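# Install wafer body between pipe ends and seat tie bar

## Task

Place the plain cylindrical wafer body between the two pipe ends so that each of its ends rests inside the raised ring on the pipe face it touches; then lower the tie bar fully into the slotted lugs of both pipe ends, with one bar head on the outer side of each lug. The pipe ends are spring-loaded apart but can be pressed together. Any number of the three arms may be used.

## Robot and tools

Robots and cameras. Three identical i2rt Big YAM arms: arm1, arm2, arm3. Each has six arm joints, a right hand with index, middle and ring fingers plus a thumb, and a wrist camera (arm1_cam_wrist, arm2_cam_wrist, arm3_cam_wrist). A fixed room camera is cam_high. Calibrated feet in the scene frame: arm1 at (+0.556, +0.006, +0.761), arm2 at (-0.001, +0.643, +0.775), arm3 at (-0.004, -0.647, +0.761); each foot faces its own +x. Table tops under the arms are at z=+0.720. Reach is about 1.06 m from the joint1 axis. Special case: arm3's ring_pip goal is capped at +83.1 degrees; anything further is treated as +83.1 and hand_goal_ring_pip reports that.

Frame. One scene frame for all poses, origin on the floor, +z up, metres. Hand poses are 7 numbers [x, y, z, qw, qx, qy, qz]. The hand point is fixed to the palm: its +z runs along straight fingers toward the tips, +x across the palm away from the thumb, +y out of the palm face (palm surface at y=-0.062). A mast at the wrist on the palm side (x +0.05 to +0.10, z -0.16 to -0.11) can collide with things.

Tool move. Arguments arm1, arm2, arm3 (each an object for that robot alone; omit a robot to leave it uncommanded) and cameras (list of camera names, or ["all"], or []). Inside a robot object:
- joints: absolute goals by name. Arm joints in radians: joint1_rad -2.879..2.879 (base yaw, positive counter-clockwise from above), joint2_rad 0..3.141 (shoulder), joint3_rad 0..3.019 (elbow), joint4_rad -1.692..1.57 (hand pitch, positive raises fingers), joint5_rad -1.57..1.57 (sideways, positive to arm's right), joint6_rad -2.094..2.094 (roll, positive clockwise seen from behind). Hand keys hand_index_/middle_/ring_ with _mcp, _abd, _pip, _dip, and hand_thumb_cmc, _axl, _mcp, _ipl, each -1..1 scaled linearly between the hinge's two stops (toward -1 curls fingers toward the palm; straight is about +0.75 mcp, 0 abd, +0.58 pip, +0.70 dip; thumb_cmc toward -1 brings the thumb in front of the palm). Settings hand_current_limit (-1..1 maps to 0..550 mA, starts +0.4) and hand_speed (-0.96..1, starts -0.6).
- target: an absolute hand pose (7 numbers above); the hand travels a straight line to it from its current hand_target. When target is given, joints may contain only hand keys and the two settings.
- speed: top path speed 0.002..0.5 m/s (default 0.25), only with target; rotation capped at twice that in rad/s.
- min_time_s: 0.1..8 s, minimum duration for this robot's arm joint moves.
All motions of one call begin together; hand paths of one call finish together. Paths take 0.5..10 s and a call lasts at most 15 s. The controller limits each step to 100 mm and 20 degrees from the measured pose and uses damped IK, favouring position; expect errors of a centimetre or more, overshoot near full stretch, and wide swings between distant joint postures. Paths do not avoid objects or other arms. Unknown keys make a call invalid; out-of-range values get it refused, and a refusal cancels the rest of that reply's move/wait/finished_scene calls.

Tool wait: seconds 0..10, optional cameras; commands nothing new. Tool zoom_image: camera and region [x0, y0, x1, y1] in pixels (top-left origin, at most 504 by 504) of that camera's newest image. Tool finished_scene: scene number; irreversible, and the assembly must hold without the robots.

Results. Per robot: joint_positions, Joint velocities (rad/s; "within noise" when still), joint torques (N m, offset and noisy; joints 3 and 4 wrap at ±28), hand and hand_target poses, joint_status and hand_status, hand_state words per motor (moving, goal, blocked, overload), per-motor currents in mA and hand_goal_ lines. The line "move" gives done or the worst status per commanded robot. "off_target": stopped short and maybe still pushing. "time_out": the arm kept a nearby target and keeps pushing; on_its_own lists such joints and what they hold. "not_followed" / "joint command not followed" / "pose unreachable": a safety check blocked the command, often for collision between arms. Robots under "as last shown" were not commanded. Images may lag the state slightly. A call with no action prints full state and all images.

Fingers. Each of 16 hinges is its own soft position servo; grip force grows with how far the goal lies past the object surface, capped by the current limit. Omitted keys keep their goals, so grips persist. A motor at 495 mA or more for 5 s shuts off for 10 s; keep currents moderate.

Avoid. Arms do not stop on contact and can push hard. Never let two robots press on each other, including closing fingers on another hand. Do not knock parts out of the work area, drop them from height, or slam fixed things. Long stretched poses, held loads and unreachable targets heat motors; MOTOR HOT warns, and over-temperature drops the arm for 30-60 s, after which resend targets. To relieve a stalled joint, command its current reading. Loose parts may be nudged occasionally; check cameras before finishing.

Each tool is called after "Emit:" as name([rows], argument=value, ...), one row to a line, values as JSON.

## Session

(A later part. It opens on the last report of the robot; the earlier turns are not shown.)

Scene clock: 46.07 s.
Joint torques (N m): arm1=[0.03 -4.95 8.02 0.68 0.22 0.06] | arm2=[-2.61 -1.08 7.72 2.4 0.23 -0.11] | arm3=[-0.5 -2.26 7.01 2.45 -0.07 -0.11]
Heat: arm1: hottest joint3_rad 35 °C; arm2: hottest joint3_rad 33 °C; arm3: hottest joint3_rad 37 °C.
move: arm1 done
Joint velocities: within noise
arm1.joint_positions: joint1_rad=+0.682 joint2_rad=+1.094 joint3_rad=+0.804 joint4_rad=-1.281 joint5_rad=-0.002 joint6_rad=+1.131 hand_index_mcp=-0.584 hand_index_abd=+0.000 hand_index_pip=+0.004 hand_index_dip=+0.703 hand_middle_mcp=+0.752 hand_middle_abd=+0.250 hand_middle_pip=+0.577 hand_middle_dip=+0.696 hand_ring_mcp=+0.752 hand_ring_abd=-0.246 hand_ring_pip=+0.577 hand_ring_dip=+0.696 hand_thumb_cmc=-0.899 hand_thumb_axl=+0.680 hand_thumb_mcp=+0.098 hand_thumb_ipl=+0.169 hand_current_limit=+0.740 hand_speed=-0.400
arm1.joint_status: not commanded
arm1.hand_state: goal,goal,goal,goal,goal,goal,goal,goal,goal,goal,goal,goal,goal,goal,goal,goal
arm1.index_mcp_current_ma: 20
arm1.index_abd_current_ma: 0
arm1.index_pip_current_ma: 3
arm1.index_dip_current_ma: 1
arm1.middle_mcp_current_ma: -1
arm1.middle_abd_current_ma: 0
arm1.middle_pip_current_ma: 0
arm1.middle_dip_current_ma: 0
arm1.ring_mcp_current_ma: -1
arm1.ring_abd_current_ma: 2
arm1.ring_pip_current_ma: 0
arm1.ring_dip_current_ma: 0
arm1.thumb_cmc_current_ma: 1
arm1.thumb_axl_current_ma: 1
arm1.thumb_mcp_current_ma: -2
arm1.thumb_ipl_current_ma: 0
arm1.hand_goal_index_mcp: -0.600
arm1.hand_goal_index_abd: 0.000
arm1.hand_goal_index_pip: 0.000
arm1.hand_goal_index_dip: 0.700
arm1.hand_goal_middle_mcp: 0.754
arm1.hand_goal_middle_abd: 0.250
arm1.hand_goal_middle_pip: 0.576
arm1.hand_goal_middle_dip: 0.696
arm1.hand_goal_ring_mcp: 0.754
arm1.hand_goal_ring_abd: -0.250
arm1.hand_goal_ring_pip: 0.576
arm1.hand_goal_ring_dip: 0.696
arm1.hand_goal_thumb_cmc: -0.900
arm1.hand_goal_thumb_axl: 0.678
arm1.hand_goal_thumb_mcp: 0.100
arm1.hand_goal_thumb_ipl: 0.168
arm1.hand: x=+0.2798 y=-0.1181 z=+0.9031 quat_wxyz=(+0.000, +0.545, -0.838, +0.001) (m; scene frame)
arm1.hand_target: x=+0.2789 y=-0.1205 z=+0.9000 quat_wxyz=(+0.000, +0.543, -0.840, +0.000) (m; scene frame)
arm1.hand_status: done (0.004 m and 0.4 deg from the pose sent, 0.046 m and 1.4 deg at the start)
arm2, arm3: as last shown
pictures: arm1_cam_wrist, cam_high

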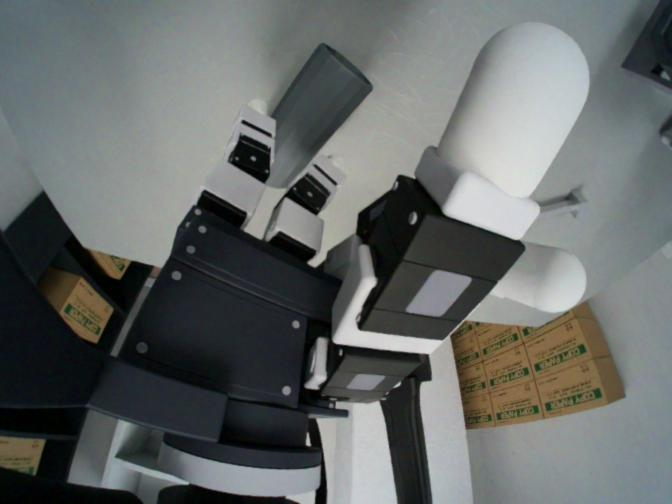

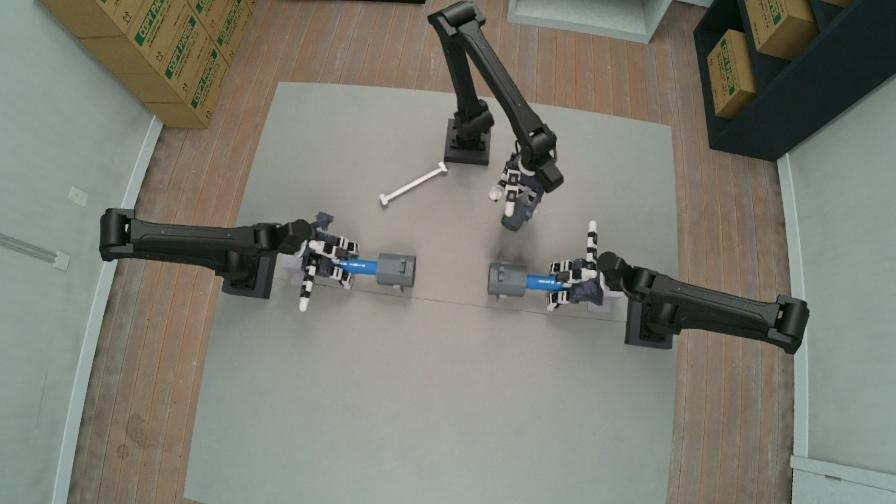

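Emit:
move(arm1={"target": [0.2775, -0.123, 0.859, 0, -0.5425, 0.8401, 0], "speed": 0.08}, cameras=["arm1_cam_wrist", "cam_high"])

Emit:
zoom_image(camera="arm1_cam_wrist", region=[200, 20, 400, 220])

Emit:
zoom_image(camera="cam_high", region=[450, 110, 600, 260])

Scene clock: 52.03 s.
Joint torques (N m): arm1=[0.38 -4.25 6.87 1.44 0.15 0.05] | arm2=[-2.67 -1.03 7.69 2.41 0.23 -0.11] | arm3=[-0.79 -2.32 7.19 2.24 -0.06 -0.12]
Heat: arm1: hottest joint3_rad 35 °C; arm2: hottest joint3_rad 33 °C; arm3: hottest joint3_rad 37 °C.
move: arm1 off_target
Joint velocities: within noise
arm1.joint_positions: joint1_rad=+0.682 joint2_rad=+1.132 joint3_rad=+0.740 joint4_rad=-1.168 joint5_rad=+0.000 joint6_rad=+1.134 hand_index_mcp=-0.584 hand_index_abd=+0.000 hand_index_pip=+0.004 hand_index_dip=+0.703 hand_middle_mcp=+0.757 hand_middle_abd=+0.303 hand_middle_pip=+0.577 hand_middle_dip=+0.696 hand_ring_mcp=+0.754 hand_ring_abd=-0.278 hand_ring_pip=+0.577 hand_ring_dip=+0.696 hand_thumb_cmc=-0.899 hand_thumb_axl=+0.680 hand_thumb_mcp=+0.097 hand_thumb_ipl=+0.169 hand_current_limit=+0.740 hand_speed=-0.400
arm1.joint_status: not commanded
arm1.hand_state: goal,goal,goal,goal,goal,blocked,goal,goal,goal,blocked,goal,goal,goal,goal,goal,goal
arm1.index_mcp_current_ma: 20
arm1.index_abd_current_ma: 0
arm1.index_pip_current_ma: 3
arm1.index_dip_current_ma: 1
arm1.middle_mcp_current_ma: 2
arm1.middle_abd_current_ma: 89
arm1.middle_pip_current_ma: 0
arm1.middle_dip_current_ma: 0
arm1.ring_mcp_current_ma: 0
arm1.ring_abd_current_ma: -36
arm1.ring_pip_current_ma: 0
arm1.ring_dip_current_ma: 0
arm1.thumb_cmc_current_ma: 1
arm1.thumb_axl_current_ma: 1
arm1.thumb_mcp_current_ma: -2
arm1.thumb_ipl_current_ma: 0
arm1.hand_goal_index_mcp: -0.600
arm1.hand_goal_index_abd: 0.000
arm1.hand_goal_index_pip: 0.000
arm1.hand_goal_index_dip: 0.700
arm1.hand_goal_middle_mcp: 0.754
arm1.hand_goal_middle_abd: 0.250
arm1.hand_goal_middle_pip: 0.576
arm1.hand_goal_middle_dip: 0.696
arm1.hand_goal_ring_mcp: 0.754
arm1.hand_goal_ring_abd: -0.250
arm1.hand_goal_ring_pip: 0.576
arm1.hand_goal_ring_dip: 0.696
arm1.hand_goal_thumb_cmc: -0.900
arm1.hand_goal_thumb_axl: 0.678
arm1.hand_goal_thumb_mcp: 0.100
arm1.hand_goal_thumb_ipl: 0.168
arm1.hand: x=+0.2768 y=-0.1200 z=+0.8707 quat_wxyz=(+0.006, +0.544, -0.839, +0.001) (m; scene frame)
arm1.hand_target: x=+0.2778 y=-0.1227 z=+0.8595 quat_wxyz=(+0.000, +0.543, -0.840, +0.000) (m; scene frame)
arm1.hand_status: off_target (0.012 m and 0.7 deg from the pose sent, 0.044 m and 0.4 deg at the start)
arm2, arm3: as last shown
pictures: arm1_cam_wrist, cam_high

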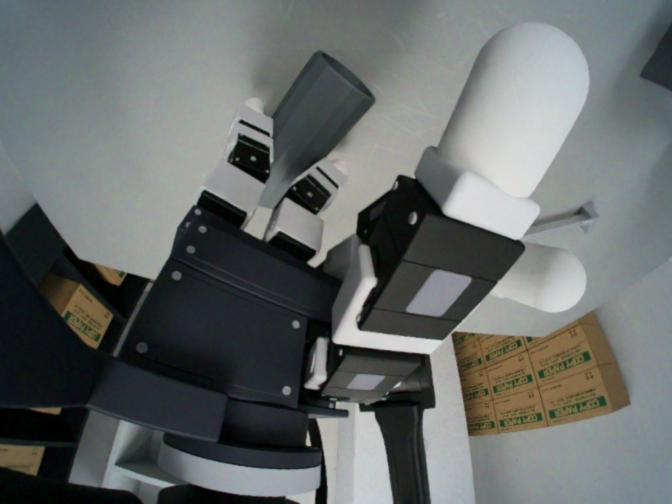

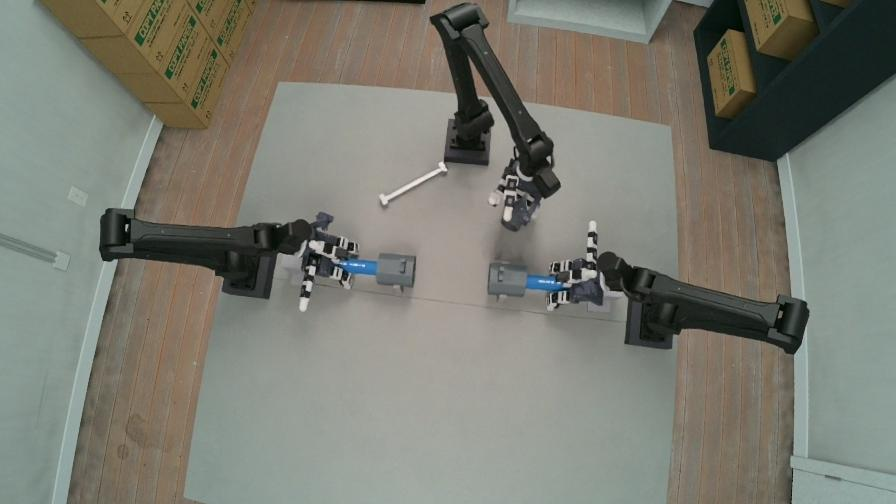

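Scaled by 2.520 from the camera's 672x504 image, which has a finer 960x720 frame.

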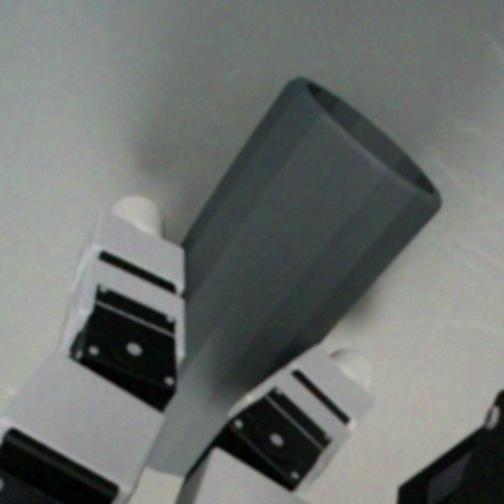

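Scaled by 3.360 from the camera's 896x504 image, which has a finer 1280x720 frame.

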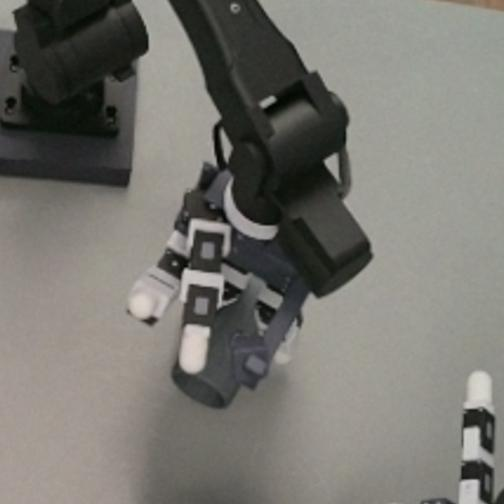

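Emit:
move(arm1={"target": [0.2785, -0.1235, 0.864, 0, -0.5425, 0.8401, 0], "speed": 0.08, "joints": {"hand_middle_abd": 0.42, "hand_ring_abd": -0.42}})

Emit:
move(arm1={"target": [0.2785, -0.1235, 0.857, 0, -0.5425, 0.8401, 0], "speed": 0.08}, cameras=["arm1_cam_wrist", "cam_high"])

Emit:
zoom_image(camera="arm1_cam_wrist", region=[200, 20, 400, 220])

Scene clock: 56.37 s.
Joint torques (N m): arm1=[0.5 -5.48 7.91 0.24 0.14 0.06] | arm2=[-2.61 -1.14 7.71 2.41 0.23 -0.11] | arm3=[-0.5 -1.73 7.2 2.45 0.02 -0.13]
Heat: arm1: hottest joint3_rad 35 °C; arm2: hottest joint3_rad 33 °C; arm3: hottest joint3_rad 38 °C.
move: arm1 done
Joint velocities: within noise
arm1.joint_positions: joint1_rad=+0.684 joint2_rad=+1.143 joint3_rad=+0.733 joint4_rad=-1.157 joint5_rad=+0.000 joint6_rad=+1.138 hand_index_mcp=-0.584 hand_index_abd=+0.000 hand_index_pip=+0.004 hand_index_dip=+0.703 hand_middle_mcp=+0.755 hand_middle_abd=+0.413 hand_middle_pip=+0.577 hand_middle_dip=+0.696 hand_ring_mcp=+0.754 hand_ring_abd=-0.413 hand_ring_pip=+0.577 hand_ring_dip=+0.696 hand_thumb_cmc=-0.899 hand_thumb_axl=+0.680 hand_thumb_mcp=+0.097 hand_thumb_ipl=+0.169 hand_current_limit=+0.740 hand_speed=-0.400
arm1.joint_status: all done
arm1.hand_state: goal,goal,goal,goal,goal,goal,goal,goal,goal,goal,goal,goal,goal,goal,goal,goal
arm1.index_mcp_current_ma: 20
arm1.index_abd_current_ma: 0
arm1.index_pip_current_ma: 3
arm1.index_dip_current_ma: 1
arm1.middle_mcp_current_ma: 0
arm1.middle_abd_current_ma: -4
arm1.middle_pip_current_ma: 0
arm1.middle_dip_current_ma: 0
arm1.ring_mcp_current_ma: 0
arm1.ring_abd_current_ma: 5
arm1.ring_pip_current_ma: 0
arm1.ring_dip_current_ma: 0
arm1.thumb_cmc_current_ma: 1
arm1.thumb_axl_current_ma: 1
arm1.thumb_mcp_current_ma: -2
arm1.thumb_ipl_current_ma: 0
arm1.hand_goal_index_mcp: -0.600
arm1.hand_goal_index_abd: 0.000
arm1.hand_goal_index_pip: 0.000
arm1.hand_goal_index_dip: 0.700
arm1.hand_goal_middle_mcp: 0.754
arm1.hand_goal_middle_abd: 0.420
arm1.hand_goal_middle_pip: 0.576
arm1.hand_goal_middle_dip: 0.696
arm1.hand_goal_ring_mcp: 0.754
arm1.hand_goal_ring_abd: -0.420
arm1.hand_goal_ring_pip: 0.576
arm1.hand_goal_ring_dip: 0.696
arm1.hand_goal_thumb_cmc: -0.900
arm1.hand_goal_thumb_axl: 0.678
arm1.hand_goal_thumb_mcp: 0.100
arm1.hand_goal_thumb_ipl: 0.168
arm1.hand: x=+0.2774 y=-0.1201 z=+0.8654 quat_wxyz=(+0.003, +0.543, -0.840, +0.000) (m; scene frame)
arm1.hand_target: x=+0.2785 y=-0.1234 z=+0.8640 quat_wxyz=(+0.000, +0.543, -0.840, +0.000) (m; scene frame)
arm1.hand_status: done (0.004 m and 0.3 deg from the pose sent, 0.008 m and 0.7 deg at the start)
arm2, arm3: as last shown
pictures: none

Scene clock: 57.33 s.
Joint torques (N m): arm1=[0.5 -5.01 7.41 0.73 0.14 0.04] | arm2=[-2.67 -1.08 7.71 2.41 0.23 -0.11] | arm3=[0.32 -2.32 6.98 2.48 -0.05 -0.11]
Heat: arm1: hottest joint3_rad 35 °C; arm2: hottest joint3_rad 33 °C; arm3: hottest joint3_rad 38 °C.
move: arm1 done
Joint velocities: within noise
arm1.joint_positions: joint1_rad=+0.684 joint2_rad=+1.147 joint3_rad=+0.727 joint4_rad=-1.145 joint5_rad=+0.000 joint6_rad=+1.138 hand_index_mcp=-0.584 hand_index_abd=+0.000 hand_index_pip=+0.004 hand_index_dip=+0.703 hand_middle_mcp=+0.755 hand_middle_abd=+0.413 hand_middle_pip=+0.577 hand_middle_dip=+0.696 hand_ring_mcp=+0.754 hand_ring_abd=-0.413 hand_ring_pip=+0.577 hand_ring_dip=+0.696 hand_thumb_cmc=-0.899 hand_thumb_axl=+0.680 hand_thumb_mcp=+0.097 hand_thumb_ipl=+0.169 hand_current_limit=+0.740 hand_speed=-0.400
arm1.joint_status: not commanded
arm1.hand_state: goal,goal,goal,goal,goal,goal,goal,goal,goal,goal,goal,goal,goal,goal,goal,goal
arm1.index_mcp_current_ma: 20
arm1.index_abd_current_ma: 0
arm1.index_pip_current_ma: 3
arm1.index_dip_current_ma: 1
arm1.middle_mcp_current_ma: 0
arm1.middle_abd_current_ma: -4
arm1.middle_pip_current_ma: 0
arm1.middle_dip_current_ma: 0
arm1.ring_mcp_current_ma: 0
arm1.ring_abd_current_ma: 5
arm1.ring_pip_current_ma: 0
arm1.ring_dip_current_ma: 0
arm1.thumb_cmc_current_ma: 1
arm1.thumb_axl_current_ma: 1
arm1.thumb_mcp_current_ma: -2
arm1.thumb_ipl_current_ma: 0
arm1.hand_goal_index_mcp: -0.600
arm1.hand_goal_index_abd: 0.000
arm1.hand_goal_index_pip: 0.000
arm1.hand_goal_index_dip: 0.700
arm1.hand_goal_middle_mcp: 0.754
arm1.hand_goal_middle_abd: 0.420
arm1.hand_goal_middle_pip: 0.576
arm1.hand_goal_middle_dip: 0.696
arm1.hand_goal_ring_mcp: 0.754
arm1.hand_goal_ring_abd: -0.420
arm1.hand_goal_ring_pip: 0.576
arm1.hand_goal_ring_dip: 0.696
arm1.hand_goal_thumb_cmc: -0.900
arm1.hand_goal_thumb_axl: 0.678
arm1.hand_goal_thumb_mcp: 0.100
arm1.hand_goal_thumb_ipl: 0.168
arm1.hand: x=+0.2772 y=-0.1202 z=+0.8623 quat_wxyz=(+0.003, +0.543, -0.840, +0.000) (m; scene frame)
arm1.hand_target: x=+0.2786 y=-0.1233 z=+0.8570 quat_wxyz=(+0.000, +0.542, -0.840, +0.000) (m; scene frame)
arm1.hand_status: done (0.006 m and 0.4 deg from the pose sent, 0.009 m and 0.3 deg at the start)
arm2, arm3: as last shown
pictures: arm1_cam_wrist, cam_high

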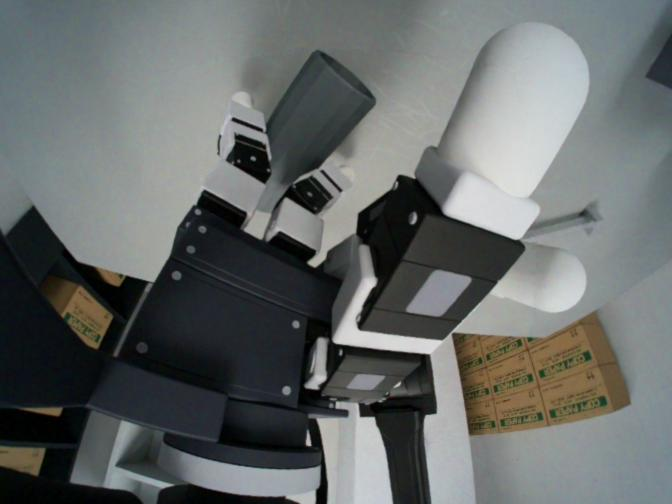

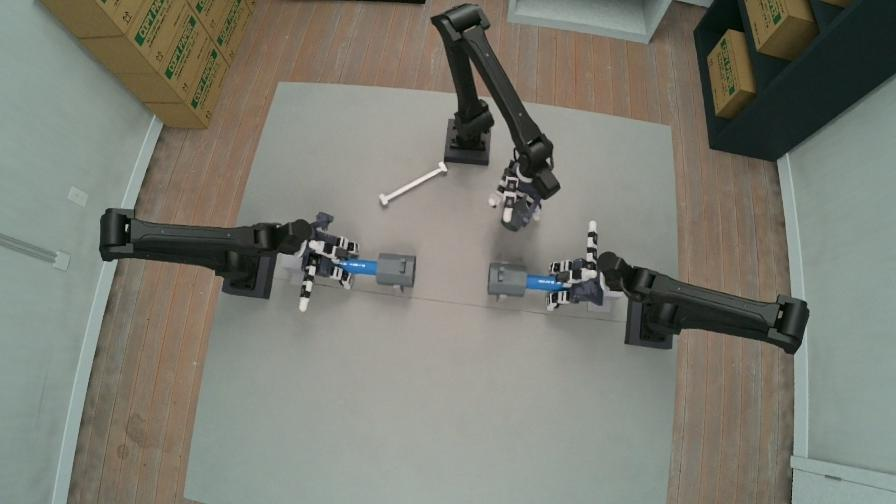

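Scaled by 2.520 from the camera's 672x504 image, which has a finer 960x720 frame.

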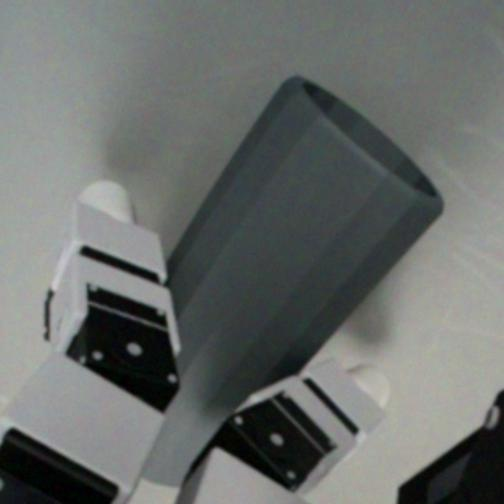

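Emit:
move(arm1={"joints": {"hand_speed": -0.85, "hand_middle_abd": 0.05, "hand_ring_abd": -0.05}})

Emit:
move(arm1={"joints": {"hand_middle_abd": -0.24, "hand_ring_abd": 0.32}}, cameras=["arm1_cam_wrist", "cam_high"])

Emit:
zoom_image(camera="arm1_cam_wrist", region=[200, 20, 400, 220])

Scene clock: 61.53 s.
Joint torques (N m): arm1=[0.56 -5.01 7.36 0.75 0.14 0.05] | arm2=[-2.61 -1.08 7.71 2.4 0.23 -0.11] | arm3=[-1.49 -1.79 7.12 2.41 -0.01 -0.13]
Heat: arm1: hottest joint3_rad 35 °C; arm2: hottest joint3_rad 34 °C; arm3: hottest joint3_rad 38 °C.
move: arm1 off_target
Joint velocities: within noise
arm1.joint_positions: joint1_rad=+0.684 joint2_rad=+1.147 joint3_rad=+0.727 joint4_rad=-1.145 joint5_rad=+0.000 joint6_rad=+1.138 hand_index_mcp=-0.584 hand_index_abd=+0.000 hand_index_pip=+0.004 hand_index_dip=+0.703 hand_middle_mcp=+0.755 hand_middle_abd=+0.335 hand_middle_pip=+0.577 hand_middle_dip=+0.696 hand_ring_mcp=+0.754 hand_ring_abd=-0.327 hand_ring_pip=+0.577 hand_ring_dip=+0.696 hand_thumb_cmc=-0.899 hand_thumb_axl=+0.680 hand_thumb_mcp=+0.097 hand_thumb_ipl=+0.169 hand_current_limit=+0.740 hand_speed=-0.850
arm1.joint_status: hand_middle_abd off_target (ended at +0.335, target +0.050); hand_ring_abd off_target (ended at -0.327, target -0.050); the others done
arm1.hand_state: goal,goal,goal,goal,goal,blocked,goal,goal,goal,blocked,goal,goal,goal,goal,goal,goal
arm1.index_mcp_current_ma: 20
arm1.index_abd_current_ma: 0
arm1.index_pip_current_ma: 3
arm1.index_dip_current_ma: 1
arm1.middle_mcp_current_ma: 0
arm1.middle_abd_current_ma: 479
arm1.middle_pip_current_ma: 0
arm1.middle_dip_current_ma: 0
arm1.ring_mcp_current_ma: 0
arm1.ring_abd_current_ma: -478
arm1.ring_pip_current_ma: 0
arm1.ring_dip_current_ma: 0
arm1.thumb_cmc_current_ma: 1
arm1.thumb_axl_current_ma: 1
arm1.thumb_mcp_current_ma: -2
arm1.thumb_ipl_current_ma: 0
arm1.hand_goal_index_mcp: -0.600
arm1.hand_goal_index_abd: 0.000
arm1.hand_goal_index_pip: 0.000
arm1.hand_goal_index_dip: 0.700
arm1.hand_goal_middle_mcp: 0.754
arm1.hand_goal_middle_abd: 0.050
arm1.hand_goal_middle_pip: 0.576
arm1.hand_goal_middle_dip: 0.696
arm1.hand_goal_ring_mcp: 0.754
arm1.hand_goal_ring_abd: -0.050
arm1.hand_goal_ring_pip: 0.576
arm1.hand_goal_ring_dip: 0.696
arm1.hand_goal_thumb_cmc: -0.900
arm1.hand_goal_thumb_axl: 0.678
arm1.hand_goal_thumb_mcp: 0.100
arm1.hand_goal_thumb_ipl: 0.168
arm1.hand: x=+0.2772 y=-0.1202 z=+0.8623 quat_wxyz=(+0.003, +0.543, -0.840, +0.000) (m; scene frame)
arm1.hand_target: x=+0.2786 y=-0.1233 z=+0.8570 quat_wxyz=(+0.000, +0.542, -0.840, +0.000) (m; scene frame)
arm1.hand_status: not commanded
arm2, arm3: as last shown
pictures: none

Scene clock: 62.33 s.
Joint torques (N m): arm1=[0.44 -5.13 7.35 0.72 0.14 0.06] | arm2=[-2.55 -1.08 7.72 2.41 0.23 -0.11] | arm3=[-0.79 -1.85 7.24 2.47 -0.02 -0.1]
Heat: arm1: hottest joint3_rad 35 °C; arm2: hottest joint3_rad 34 °C; arm3: hottest joint3_rad 38 °C.
move: arm1 off_target
Joint velocities: within noise
arm1.joint_positions: joint1_rad=+0.684 joint2_rad=+1.147 joint3_rad=+0.727 joint4_rad=-1.145 joint5_rad=+0.000 joint6_rad=+1.138 hand_index_mcp=-0.584 hand_index_abd=+0.000 hand_index_pip=+0.004 hand_index_dip=+0.703 hand_middle_mcp=+0.755 hand_middle_abd=+0.335 hand_middle_pip=+0.577 hand_middle_dip=+0.696 hand_ring_mcp=+0.754 hand_ring_abd=-0.327 hand_ring_pip=+0.577 hand_ring_dip=+0.696 hand_thumb_cmc=-0.899 hand_thumb_axl=+0.680 hand_thumb_mcp=+0.097 hand_thumb_ipl=+0.169 hand_current_limit=+0.740 hand_speed=-0.850
arm1.joint_status: hand_middle_abd off_target (ended at +0.335, target -0.240); hand_ring_abd off_target (ended at -0.327, target +0.320)
arm1.hand_state: goal,goal,goal,goal,goal,blocked,goal,goal,goal,blocked,goal,goal,goal,goal,goal,goal
arm1.index_mcp_current_ma: 20
arm1.index_abd_current_ma: 0
arm1.index_pip_current_ma: 3
arm1.index_dip_current_ma: 1
arm1.middle_mcp_current_ma: 0
arm1.middle_abd_current_ma: 479
arm1.middle_pip_current_ma: 0
arm1.middle_dip_current_ma: 0
arm1.ring_mcp_current_ma: 0
arm1.ring_abd_current_ma: -478
arm1.ring_pip_current_ma: 0
arm1.ring_dip_current_ma: 0
arm1.thumb_cmc_current_ma: 1
arm1.thumb_axl_current_ma: 1
arm1.thumb_mcp_current_ma: -2
arm1.thumb_ipl_current_ma: 0
arm1.hand_goal_index_mcp: -0.600
arm1.hand_goal_index_abd: 0.000
arm1.hand_goal_index_pip: 0.000
arm1.hand_goal_index_dip: 0.700
arm1.hand_goal_middle_mcp: 0.754
arm1.hand_goal_middle_abd: -0.240
arm1.hand_goal_middle_pip: 0.576
arm1.hand_goal_middle_dip: 0.696
arm1.hand_goal_ring_mcp: 0.754
arm1.hand_goal_ring_abd: 0.320
arm1.hand_goal_ring_pip: 0.576
arm1.hand_goal_ring_dip: 0.696
arm1.hand_goal_thumb_cmc: -0.900
arm1.hand_goal_thumb_axl: 0.678
arm1.hand_goal_thumb_mcp: 0.100
arm1.hand_goal_thumb_ipl: 0.168
arm1.hand: x=+0.2772 y=-0.1202 z=+0.8623 quat_wxyz=(+0.003, +0.543, -0.840, +0.000) (m; scene frame)
arm1.hand_target: x=+0.2786 y=-0.1233 z=+0.8570 quat_wxyz=(+0.000, +0.542, -0.840, +0.000) (m; scene frame)
arm1.hand_status: not commanded
arm2, arm3: as last shown
pictures: arm1_cam_wrist, cam_high

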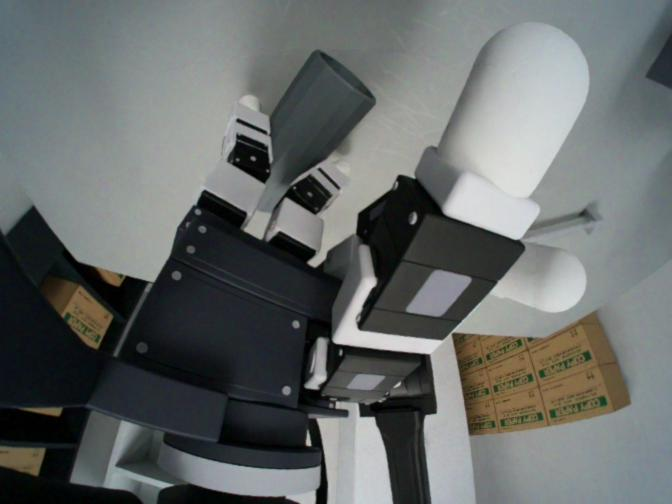

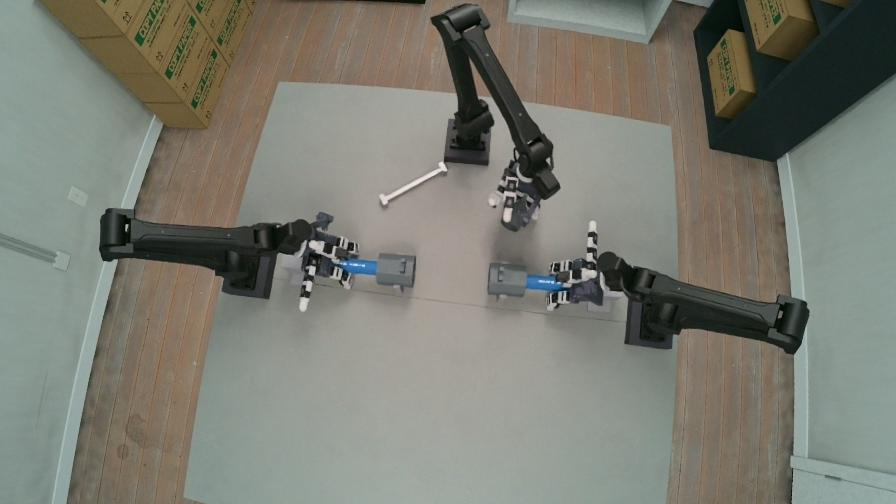

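Scaled by 2.520 from the camera's 672x504 image, which has a finer 960x720 frame.

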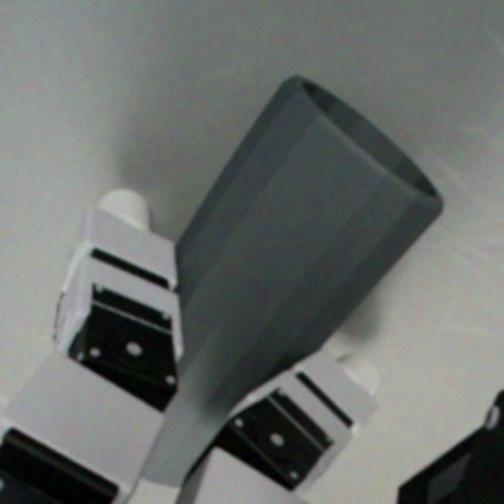

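Emit:
move(arm1={"joints": {"hand_speed": -0.4, "hand_middle_abd": 0.42, "hand_ring_abd": -0.42}})

Emit:
move(arm1={"target": [0.2678, -0.1432, 0.95, 0, -0.5425, 0.8401, 0], "speed": 0.15, "joints": {"hand_middle_abd": 0.0, "hand_middle_mcp": -0.6, "hand_middle_pip": 0.0, "hand_index_mcp": 0.75, "hand_index_pip": 0.58, "hand_index_abd": 0.2, "hand_ring_abd": -0.2}}, cameras=["arm1_cam_wrist", "cam_high"])

Emit:
zoom_image(camera="arm1_cam_wrist", region=[200, 20, 400, 220])

Scene clock: 71.13 s.
Joint torques (N m): arm1=[0.5 -5.07 7.41 0.75 0.13 0.05] | arm2=[-2.61 -1.03 7.72 2.43 0.23 -0.11] | arm3=[-0.85 -2.55 7.28 2.35 -0.04 -0.11]
Heat: arm1: hottest joint3_rad 35 °C; arm2: hottest joint3_rad 34 °C; arm3: hottest joint3_rad 38 °C.
move: arm1 done
Joint velocities: within noise
arm1.joint_positions: joint1_rad=+0.684 joint2_rad=+1.147 joint3_rad=+0.727 joint4_rad=-1.145 joint5_rad=+0.000 joint6_rad=+1.138 hand_index_mcp=-0.584 hand_index_abd=+0.000 hand_index_pip=+0.004 hand_index_dip=+0.703 hand_middle_mcp=+0.755 hand_middle_abd=+0.415 hand_middle_pip=+0.577 hand_middle_dip=+0.696 hand_ring_mcp=+0.754 hand_ring_abd=-0.414 hand_ring_pip=+0.577 hand_ring_dip=+0.696 hand_thumb_cmc=-0.899 hand_thumb_axl=+0.680 hand_thumb_mcp=+0.097 hand_thumb_ipl=+0.169 hand_current_limit=+0.740 hand_speed=-0.400
arm1.joint_status: all done
arm1.hand_state: goal,goal,goal,goal,goal,goal,goal,goal,goal,goal,goal,goal,goal,goal,goal,goal
arm1.index_mcp_current_ma: 20
arm1.index_abd_current_ma: 0
arm1.index_pip_current_ma: 3
arm1.index_dip_current_ma: 1
arm1.middle_mcp_current_ma: 0
arm1.middle_abd_current_ma: -3
arm1.middle_pip_current_ma: 0
arm1.middle_dip_current_ma: 0
arm1.ring_mcp_current_ma: 0
arm1.ring_abd_current_ma: 3
arm1.ring_pip_current_ma: 0
arm1.ring_dip_current_ma: 0
arm1.thumb_cmc_current_ma: 1
arm1.thumb_axl_current_ma: 1
arm1.thumb_mcp_current_ma: -2
arm1.thumb_ipl_current_ma: 0
arm1.hand_goal_index_mcp: -0.600
arm1.hand_goal_index_abd: 0.000
arm1.hand_goal_index_pip: 0.000
arm1.hand_goal_index_dip: 0.700
arm1.hand_goal_middle_mcp: 0.754
arm1.hand_goal_middle_abd: 0.420
arm1.hand_goal_middle_pip: 0.576
arm1.hand_goal_middle_dip: 0.696
arm1.hand_goal_ring_mcp: 0.754
arm1.hand_goal_ring_abd: -0.420
arm1.hand_goal_ring_pip: 0.576
arm1.hand_goal_ring_dip: 0.696
arm1.hand_goal_thumb_cmc: -0.900
arm1.hand_goal_thumb_axl: 0.678
arm1.hand_goal_thumb_mcp: 0.100
arm1.hand_goal_thumb_ipl: 0.168
arm1.hand: x=+0.2772 y=-0.1202 z=+0.8623 quat_wxyz=(+0.003, +0.543, -0.840, +0.000) (m; scene frame)
arm1.hand_target: x=+0.2786 y=-0.1233 z=+0.8570 quat_wxyz=(+0.000, +0.542, -0.840, +0.000) (m; scene frame)
arm1.hand_status: not commanded
arm2, arm3: as last shown
pictures: none

Scene clock: 72.40 s.
Joint torques (N m): arm1=[0.56 -7.71 10.93 -0.46 0.2 0.1] | arm2=[-2.61 -1.03 7.71 2.41 0.23 -0.11] | arm3=[-0.91 -2.26 7.15 2.26 -0.01 -0.13]
Heat: arm1: hottest joint3_rad 35 °C; arm2: hottest joint3_rad 34 °C; arm3: hottest joint3_rad 38 °C.
move: arm1 off_target
Joint velocities: within noise
arm1.joint_positions: joint1_rad=+0.710 joint2_rad=+1.145 joint3_rad=+0.925 joint4_rad=-1.384 joint5_rad=-0.002 joint6_rad=+1.162 hand_index_mcp=+0.745 hand_index_abd=+0.197 hand_index_pip=+0.579 hand_index_dip=+0.703 hand_middle_mcp=-0.465 hand_middle_abd=+0.002 hand_middle_pip=+0.037 hand_middle_dip=+0.711 hand_ring_mcp=+0.750 hand_ring_abd=-0.202 hand_ring_pip=+0.575 hand_ring_dip=+0.696 hand_thumb_cmc=-0.904 hand_thumb_axl=+0.680 hand_thumb_mcp=+0.116 hand_thumb_ipl=+0.175 hand_current_limit=+0.740 hand_speed=-0.400
arm1.joint_status: hand_middle_mcp off_target (ended at -0.465, target -0.600); hand_middle_pip off_target (ended at +0.037, target +0.000); the others done
arm1.hand_state: goal,goal,goal,goal,blocked,goal,blocked,goal,goal,goal,goal,goal,goal,goal,goal,goal
arm1.index_mcp_current_ma: -4
arm1.index_abd_current_ma: -2
arm1.index_pip_current_ma: 0
arm1.index_dip_current_ma: 1
arm1.middle_mcp_current_ma: 474
arm1.middle_abd_current_ma: 1
arm1.middle_pip_current_ma: 63
arm1.middle_dip_current_ma: 17
arm1.ring_mcp_current_ma: -3
arm1.ring_abd_current_ma: -1
arm1.ring_pip_current_ma: 0
arm1.ring_dip_current_ma: 0
arm1.thumb_cmc_current_ma: -3
arm1.thumb_axl_current_ma: 1
arm1.thumb_mcp_current_ma: 29
arm1.thumb_ipl_current_ma: 9
arm1.hand_goal_index_mcp: 0.750
arm1.hand_goal_index_abd: 0.200
arm1.hand_goal_index_pip: 0.580
arm1.hand_goal_index_dip: 0.700
arm1.hand_goal_middle_mcp: -0.600
arm1.hand_goal_middle_abd: 0.000
arm1.hand_goal_middle_pip: 0.000
arm1.hand_goal_middle_dip: 0.696
arm1.hand_goal_ring_mcp: 0.754
arm1.hand_goal_ring_abd: -0.200
arm1.hand_goal_ring_pip: 0.576
arm1.hand_goal_ring_dip: 0.696
arm1.hand_goal_thumb_cmc: -0.900
arm1.hand_goal_thumb_axl: 0.678
arm1.hand_goal_thumb_mcp: 0.100
arm1.hand_goal_thumb_ipl: 0.168
arm1.hand: x=+0.2723 y=-0.1350 z=+0.9339 quat_wxyz=(-0.016, +0.544, -0.839, -0.002) (m; scene frame)
arm1.hand_target: x=+0.2681 y=-0.1429 z=+0.9498 quat_wxyz=(+0.000, +0.543, -0.840, +0.000) (m; scene frame)
arm1.hand_status: off_target (0.019 m and 1.9 deg from the pose sent, 0.091 m and 0.4 deg at the start)
arm2.joint_positions: joint1_rad=+0.314 joint2_rad=+1.001 joint3_rad=+0.265 joint4_rad=-0.001 joint5_rad=+0.255 joint6_rad=+0.221 hand_index_mcp=+1.000 hand_index_abd=+0.169 hand_index_pip=+0.997 hand_index_dip=+0.997 hand_middle_mcp=-0.998 hand_middle_abd=+0.000 hand_middle_pip=+0.002 hand_middle_dip=+0.696 hand_ring_mcp=+1.000 hand_ring_abd=-0.166 hand_ring_pip=+0.997 hand_ring_dip=+0.997 hand_thumb_cmc=+0.720 hand_thumb_axl=+0.677 hand_thumb_mcp=+0.225 hand_thumb_ipl=+0.168 hand_current_limit=+0.400 hand_speed=-0.600
arm2.joint_status: not commanded
arm2.hand_state: goal,goal,goal,goal,goal,goal,goal,goal,goal,goal,goal,goal,goal,goal,goal,goal
arm2.index_mcp_current_ma: 0
arm2.index_abd_current_ma: -1
arm2.index_pip_current_ma: -9
arm2.index_dip_current_ma: -10
arm2.middle_mcp_current_ma: 8
arm2.middle_abd_current_ma: 1
arm2.middle_pip_current_ma: 5
arm2.middle_dip_current_ma: 0
arm2.ring_mcp_current_ma: 0
arm2.ring_abd_current_ma: 11
arm2.ring_pip_current_ma: -8
arm2.ring_dip_current_ma: -9
arm2.thumb_cmc_current_ma: 21
arm2.thumb_axl_current_ma: -2
arm2.thumb_mcp_current_ma: -4
arm2.thumb_ipl_current_ma: -1
arm2.hand_goal_index_mcp: 1.000
arm2.hand_goal_index_abd: 0.170
arm2.hand_goal_index_pip: 1.000
arm2.hand_goal_index_dip: 1.000
arm2.hand_goal_middle_mcp: -1.000
arm2.hand_goal_middle_abd: 0.000
arm2.hand_goal_middle_pip: 0.000
arm2.hand_goal_middle_dip: 0.696
arm2.hand_goal_ring_mcp: 1.000
arm2.hand_goal_ring_abd: -0.170
arm2.hand_goal_ring_pip: 1.000
arm2.hand_goal_ring_dip: 1.000
arm2.hand_goal_thumb_cmc: 0.714
arm2.hand_goal_thumb_axl: 0.678
arm2.hand_goal_thumb_mcp: 0.226
arm2.hand_goal_thumb_ipl: 0.168
arm2.hand: x=+0.0488 y=+0.2563 z=+0.9089 quat_wxyz=(+0.421, +0.907, +0.004, +0.003) (m; scene frame)
arm2.hand_target: x=+0.0475 y=+0.2545 z=+0.9082 quat_wxyz=(+0.423, +0.906, +0.004, +0.002) (m; scene frame)
arm2.hand_status: not commanded
arm3.joint_positions: joint1_rad=-0.331 joint2_rad=+0.929 joint3_rad=+0.283 joint4_rad=-0.103 joint5_rad=-0.300 joint6_rad=-0.250 hand_index_mcp=+1.000 hand_index_abd=+0.170 hand_index_pip=+0.998 hand_index_dip=+0.997 hand_middle_mcp=-0.997 hand_middle_abd=+0.001 hand_middle_pip=+0.002 hand_middle_dip=+0.696 hand_ring_mcp=+1.000 hand_ring_abd=-0.166 hand_ring_pip=+0.997 hand_ring_dip=+0.997 hand_thumb_cmc=+0.720 hand_thumb_axl=+0.677 hand_thumb_mcp=+0.225 hand_thumb_ipl=+0.168 hand_current_limit=+0.400 hand_speed=-0.600
arm3.joint_status: not commanded
arm3.hand_state: goal,goal,goal,goal,goal,goal,goal,goal,goal,goal,goal,goal,goal,goal,goal,goal
arm3.index_mcp_current_ma: 0
arm3.index_abd_current_ma: 0
arm3.index_pip_current_ma: 0
arm3.index_dip_current_ma: 0
arm3.middle_mcp_current_ma: 1
arm3.middle_abd_current_ma: 0
arm3.middle_pip_current_ma: 0
arm3.middle_dip_current_ma: 0
arm3.ring_mcp_current_ma: 0
arm3.ring_abd_current_ma: 0
arm3.ring_pip_current_ma: 0
arm3.ring_dip_current_ma: 0
arm3.thumb_cmc_current_ma: 1
arm3.thumb_axl_current_ma: 0
arm3.thumb_mcp_current_ma: 0
arm3.thumb_ipl_current_ma: 0
arm3.hand_goal_index_mcp: 1.000
arm3.hand_goal_index_abd: 0.170
arm3.hand_goal_index_pip: 1.000
arm3.hand_goal_index_dip: 1.000
arm3.hand_goal_middle_mcp: -1.000
arm3.hand_goal_middle_abd: 0.000
arm3.hand_goal_middle_pip: 0.000
arm3.hand_goal_middle_dip: 0.696
arm3.hand_goal_ring_mcp: 1.000
arm3.hand_goal_ring_abd: -0.170
arm3.hand_goal_ring_pip: 1.000
arm3.hand_goal_ring_dip: 1.000
arm3.hand_goal_thumb_cmc: 0.714
arm3.hand_goal_thumb_axl: 0.678
arm3.hand_goal_thumb_mcp: 0.226
arm3.hand_goal_thumb_ipl: 0.168
arm3.hand: x=+0.0908 y=-0.2657 z=+0.9091 quat_wxyz=(-0.007, -0.006, +0.907, +0.420) (m; scene frame)
arm3.hand_target: x=+0.0952 y=-0.2661 z=+0.9080 quat_wxyz=(-0.002, -0.004, +0.906, +0.422) (m; scene frame)
arm3.hand_status: not commanded
pictures: arm1_cam_wrist, cam_high

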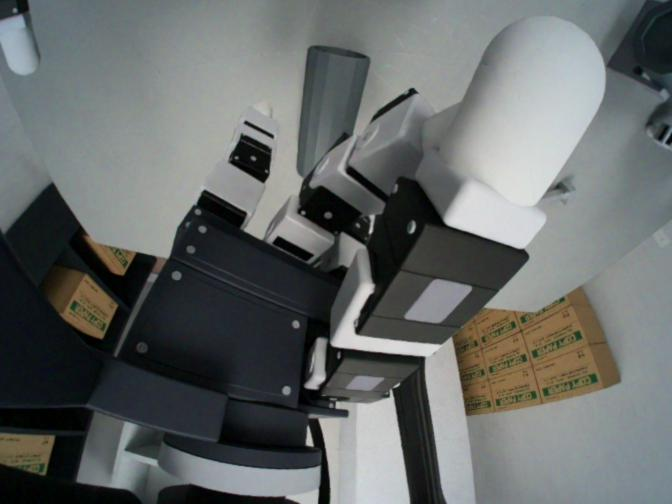

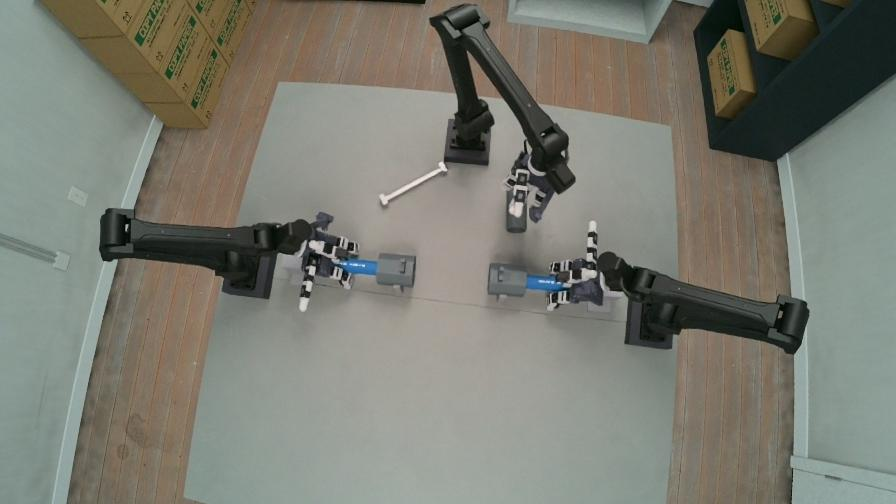

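Scaled by 2.520 from the camera's 672x504 image, which has a finer 960x720 frame.

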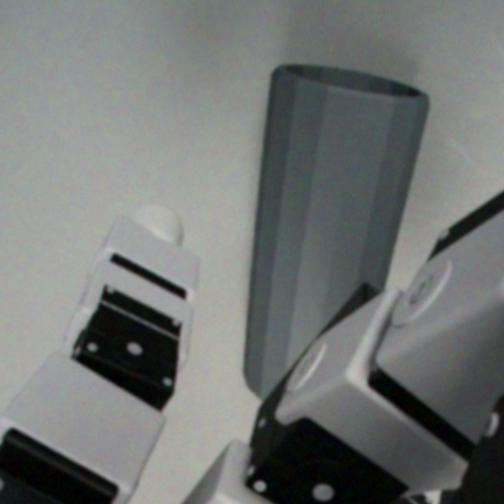

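Emit:
move(arm1={"target": [0.24, -0.04, 1.02, 0, -0.5425, 0.8401, 0], "speed": 0.25, "joints": {"hand_middle_mcp": -0.42, "hand_middle_pip": 0.0}}, cameras=["arm1_cam_wrist", "cam_high"])

Emit:
zoom_image(camera="cam_high", region=[450, 140, 600, 290])

Scene clock: 74.73 s.
Joint torques (N m): arm1=[-0.44 -5.54 11.66 -0.35 0.04 -0.2] | arm2=[-2.67 -1.08 7.71 2.41 0.23 -0.11] | arm3=[-0.26 -1.49 7.1 2.36 0 -0.07]
Heat: arm1: hottest joint3_rad 35 °C; arm2: hottest joint3_rad 34 °C; arm3: hottest joint3_rad 38 °C.
move: arm1 off_target
Joint velocities: within noise
arm1.joint_positions: joint1_rad=+0.364 joint2_rad=+1.033 joint3_rad=+1.031 joint4_rad=-1.600 joint5_rad=+0.002 joint6_rad=+0.830 hand_index_mcp=+0.746 hand_index_abd=+0.197 hand_index_pip=+0.579 hand_index_dip=+0.703 hand_middle_mcp=-0.409 hand_middle_abd=+0.002 hand_middle_pip=+0.007 hand_middle_dip=+0.699 hand_ring_mcp=+0.751 hand_ring_abd=-0.202 hand_ring_pip=+0.575 hand_ring_dip=+0.696 hand_thumb_cmc=-0.902 hand_thumb_axl=+0.680 hand_thumb_mcp=+0.098 hand_thumb_ipl=+0.169 hand_current_limit=+0.740 hand_speed=-0.400
arm1.joint_status: all done
arm1.hand_state: goal,goal,goal,goal,goal,goal,goal,goal,goal,goal,goal,goal,goal,goal,goal,goal
arm1.index_mcp_current_ma: -3
arm1.index_abd_current_ma: -2
arm1.index_pip_current_ma: 0
arm1.index_dip_current_ma: 1
arm1.middle_mcp_current_ma: 11
arm1.middle_abd_current_ma: 1
arm1.middle_pip_current_ma: 6
arm1.middle_dip_current_ma: 2
arm1.ring_mcp_current_ma: -2
arm1.ring_abd_current_ma: -1
arm1.ring_pip_current_ma: 0
arm1.ring_dip_current_ma: 0
arm1.thumb_cmc_current_ma: -1
arm1.thumb_axl_current_ma: 1
arm1.thumb_mcp_current_ma: -1
arm1.thumb_ipl_current_ma: 0
arm1.hand_goal_index_mcp: 0.750
arm1.hand_goal_index_abd: 0.200
arm1.hand_goal_index_pip: 0.580
arm1.hand_goal_index_dip: 0.700
arm1.hand_goal_middle_mcp: -0.420
arm1.hand_goal_middle_abd: 0.000
arm1.hand_goal_middle_pip: 0.000
arm1.hand_goal_middle_dip: 0.696
arm1.hand_goal_ring_mcp: 0.754
arm1.hand_goal_ring_abd: -0.200
arm1.hand_goal_ring_pip: 0.576
arm1.hand_goal_ring_dip: 0.696
arm1.hand_goal_thumb_cmc: -0.900
arm1.hand_goal_thumb_axl: 0.678
arm1.hand_goal_thumb_mcp: 0.100
arm1.hand_goal_thumb_ipl: 0.168
arm1.hand: x=+0.2477 y=-0.0368 z=+1.0032 quat_wxyz=(-0.015, +0.538, -0.843, +0.001) (m; scene frame)
arm1.hand_target: x=+0.2404 y=-0.0398 z=+1.0199 quat_wxyz=(+0.000, +0.542, -0.840, +0.000) (m; scene frame)
arm1.hand_status: off_target (0.019 m and 1.8 deg from the pose sent, 0.132 m and 1.9 deg at the start)
arm2, arm3: as last shown
pictures: arm1_cam_wrist, cam_high

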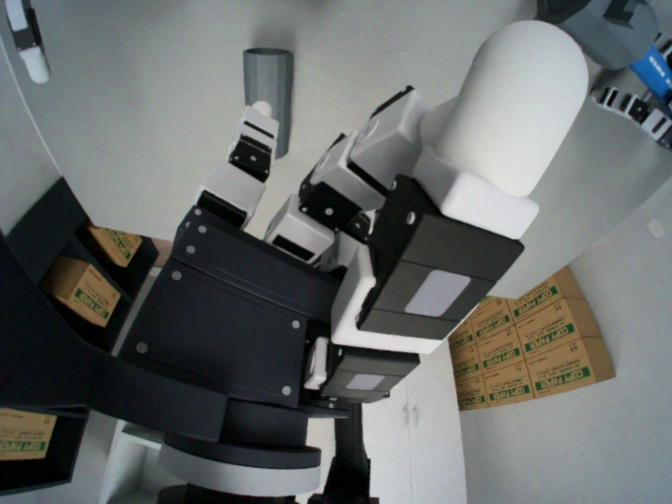

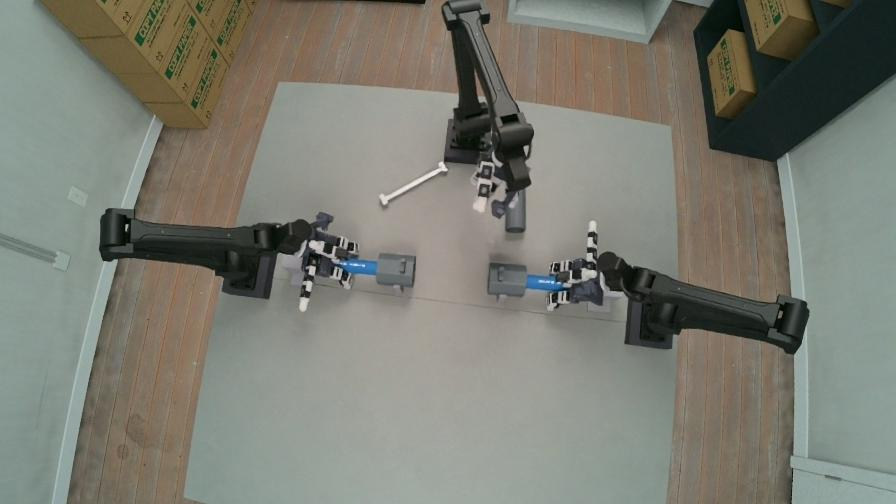

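Scaled by 3.360 from the camera's 896x504 image, which has a finer 1280x720 frame.

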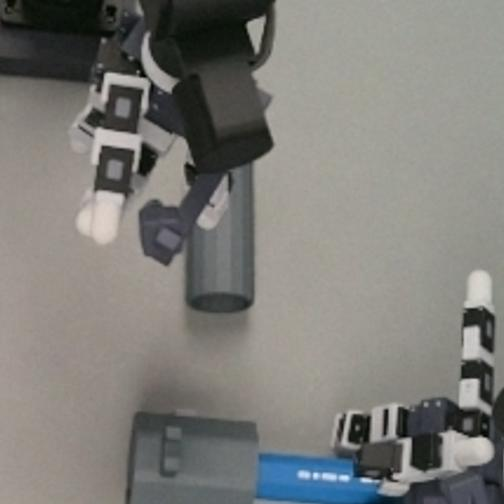

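Emit:
move(arm1={"target": [0.24, 0.03, 1.02, 0, -0.5425, 0.8401, 0], "speed": 0.25}, cameras=["arm1_cam_wrist", "cam_high"])

Emit:
zoom_image(camera="cam_high", region=[450, 140, 600, 290])

Scene clock: 77.20 s.
Joint torques (N m): arm1=[-0.56 -5.54 9.39 -0.25 0 -0.29] | arm2=[-2.61 -1.14 7.71 2.4 0.23 -0.11] | arm3=[-1.14 -1.73 7.09 2.47 -0.03 -0.11]
Heat: arm1: hottest joint3_rad 35 °C; arm2: hottest joint3_rad 34 °C; arm3: hottest joint3_rad 38 °C.
move: arm1 done
Joint velocities: within noise
arm1.joint_positions: joint1_rad=+0.101 joint2_rad=+0.989 joint3_rad=+1.031 joint4_rad=-1.619 joint5_rad=+0.002 joint6_rad=+0.569 hand_index_mcp=+0.746 hand_index_abd=+0.197 hand_index_pip=+0.579 hand_index_dip=+0.703 hand_middle_mcp=-0.409 hand_middle_abd=+0.002 hand_middle_pip=+0.007 hand_middle_dip=+0.699 hand_ring_mcp=+0.751 hand_ring_abd=-0.202 hand_ring_pip=+0.575 hand_ring_dip=+0.696 hand_thumb_cmc=-0.901 hand_thumb_axl=+0.680 hand_thumb_mcp=+0.098 hand_thumb_ipl=+0.169 hand_current_limit=+0.740 hand_speed=-0.400
arm1.joint_status: not commanded
arm1.hand_state: goal,goal,goal,goal,goal,goal,goal,goal,goal,goal,goal,goal,goal,goal,goal,goal
arm1.index_mcp_current_ma: -3
arm1.index_abd_current_ma: -2
arm1.index_pip_current_ma: 0
arm1.index_dip_current_ma: 1
arm1.middle_mcp_current_ma: 11
arm1.middle_abd_current_ma: 1
arm1.middle_pip_current_ma: 6
arm1.middle_dip_current_ma: 2
arm1.ring_mcp_current_ma: -1
arm1.ring_abd_current_ma: -1
arm1.ring_pip_current_ma: 0
arm1.ring_dip_current_ma: 0
arm1.thumb_cmc_current_ma: 0
arm1.thumb_axl_current_ma: 1
arm1.thumb_mcp_current_ma: -1
arm1.thumb_ipl_current_ma: 0
arm1.hand_goal_index_mcp: 0.750
arm1.hand_goal_index_abd: 0.200
arm1.hand_goal_index_pip: 0.580
arm1.hand_goal_index_dip: 0.700
arm1.hand_goal_middle_mcp: -0.420
arm1.hand_goal_middle_abd: 0.000
arm1.hand_goal_middle_pip: 0.000
arm1.hand_goal_middle_dip: 0.696
arm1.hand_goal_ring_mcp: 0.754
arm1.hand_goal_ring_abd: -0.200
arm1.hand_goal_ring_pip: 0.576
arm1.hand_goal_ring_dip: 0.696
arm1.hand_goal_thumb_cmc: -0.900
arm1.hand_goal_thumb_axl: 0.678
arm1.hand_goal_thumb_mcp: 0.100
arm1.hand_goal_thumb_ipl: 0.168
arm1.hand: x=+0.2400 y=+0.0306 z=+1.0144 quat_wxyz=(-0.003, +0.537, -0.843, +0.000) (m; scene frame)
arm1.hand_target: x=+0.2400 y=+0.0300 z=+1.0201 quat_wxyz=(+0.000, +0.542, -0.840, +0.000) (m; scene frame)
arm1.hand_status: done (0.006 m and 0.8 deg from the pose sent, 0.069 m and 1.8 deg at the start)
arm2, arm3: as last shown
pictures: arm1_cam_wrist, cam_high

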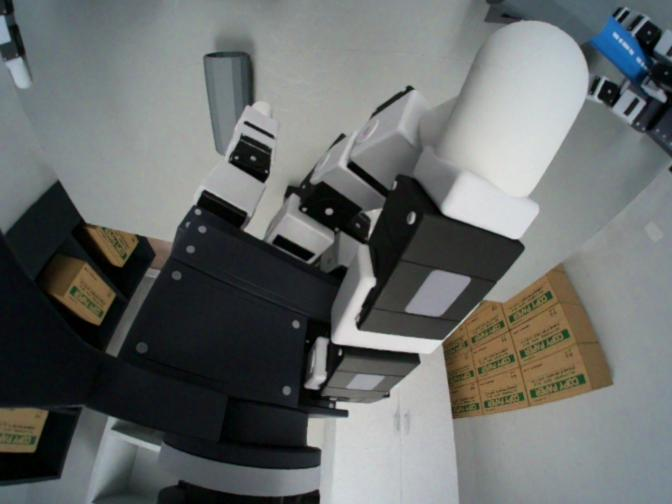

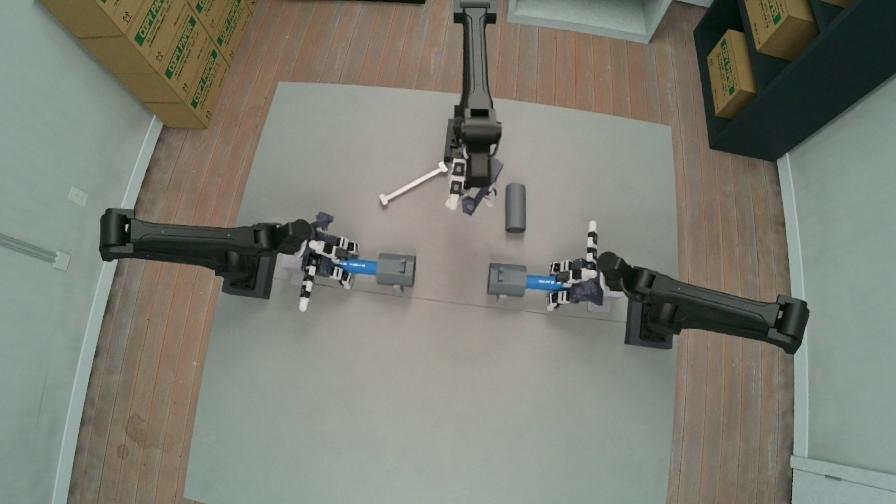

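Scaled by 3.360 from the camera's 896x504 image, which has a finer 1280x720 frame.

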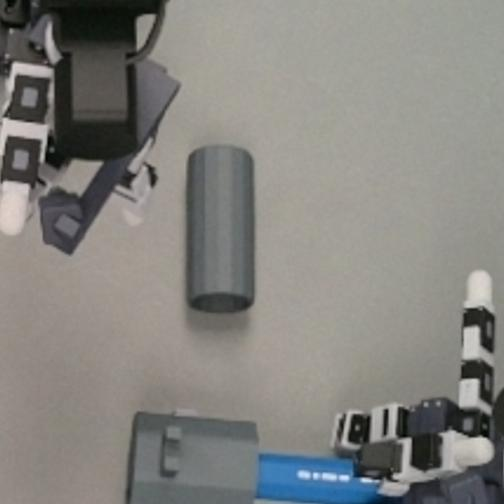

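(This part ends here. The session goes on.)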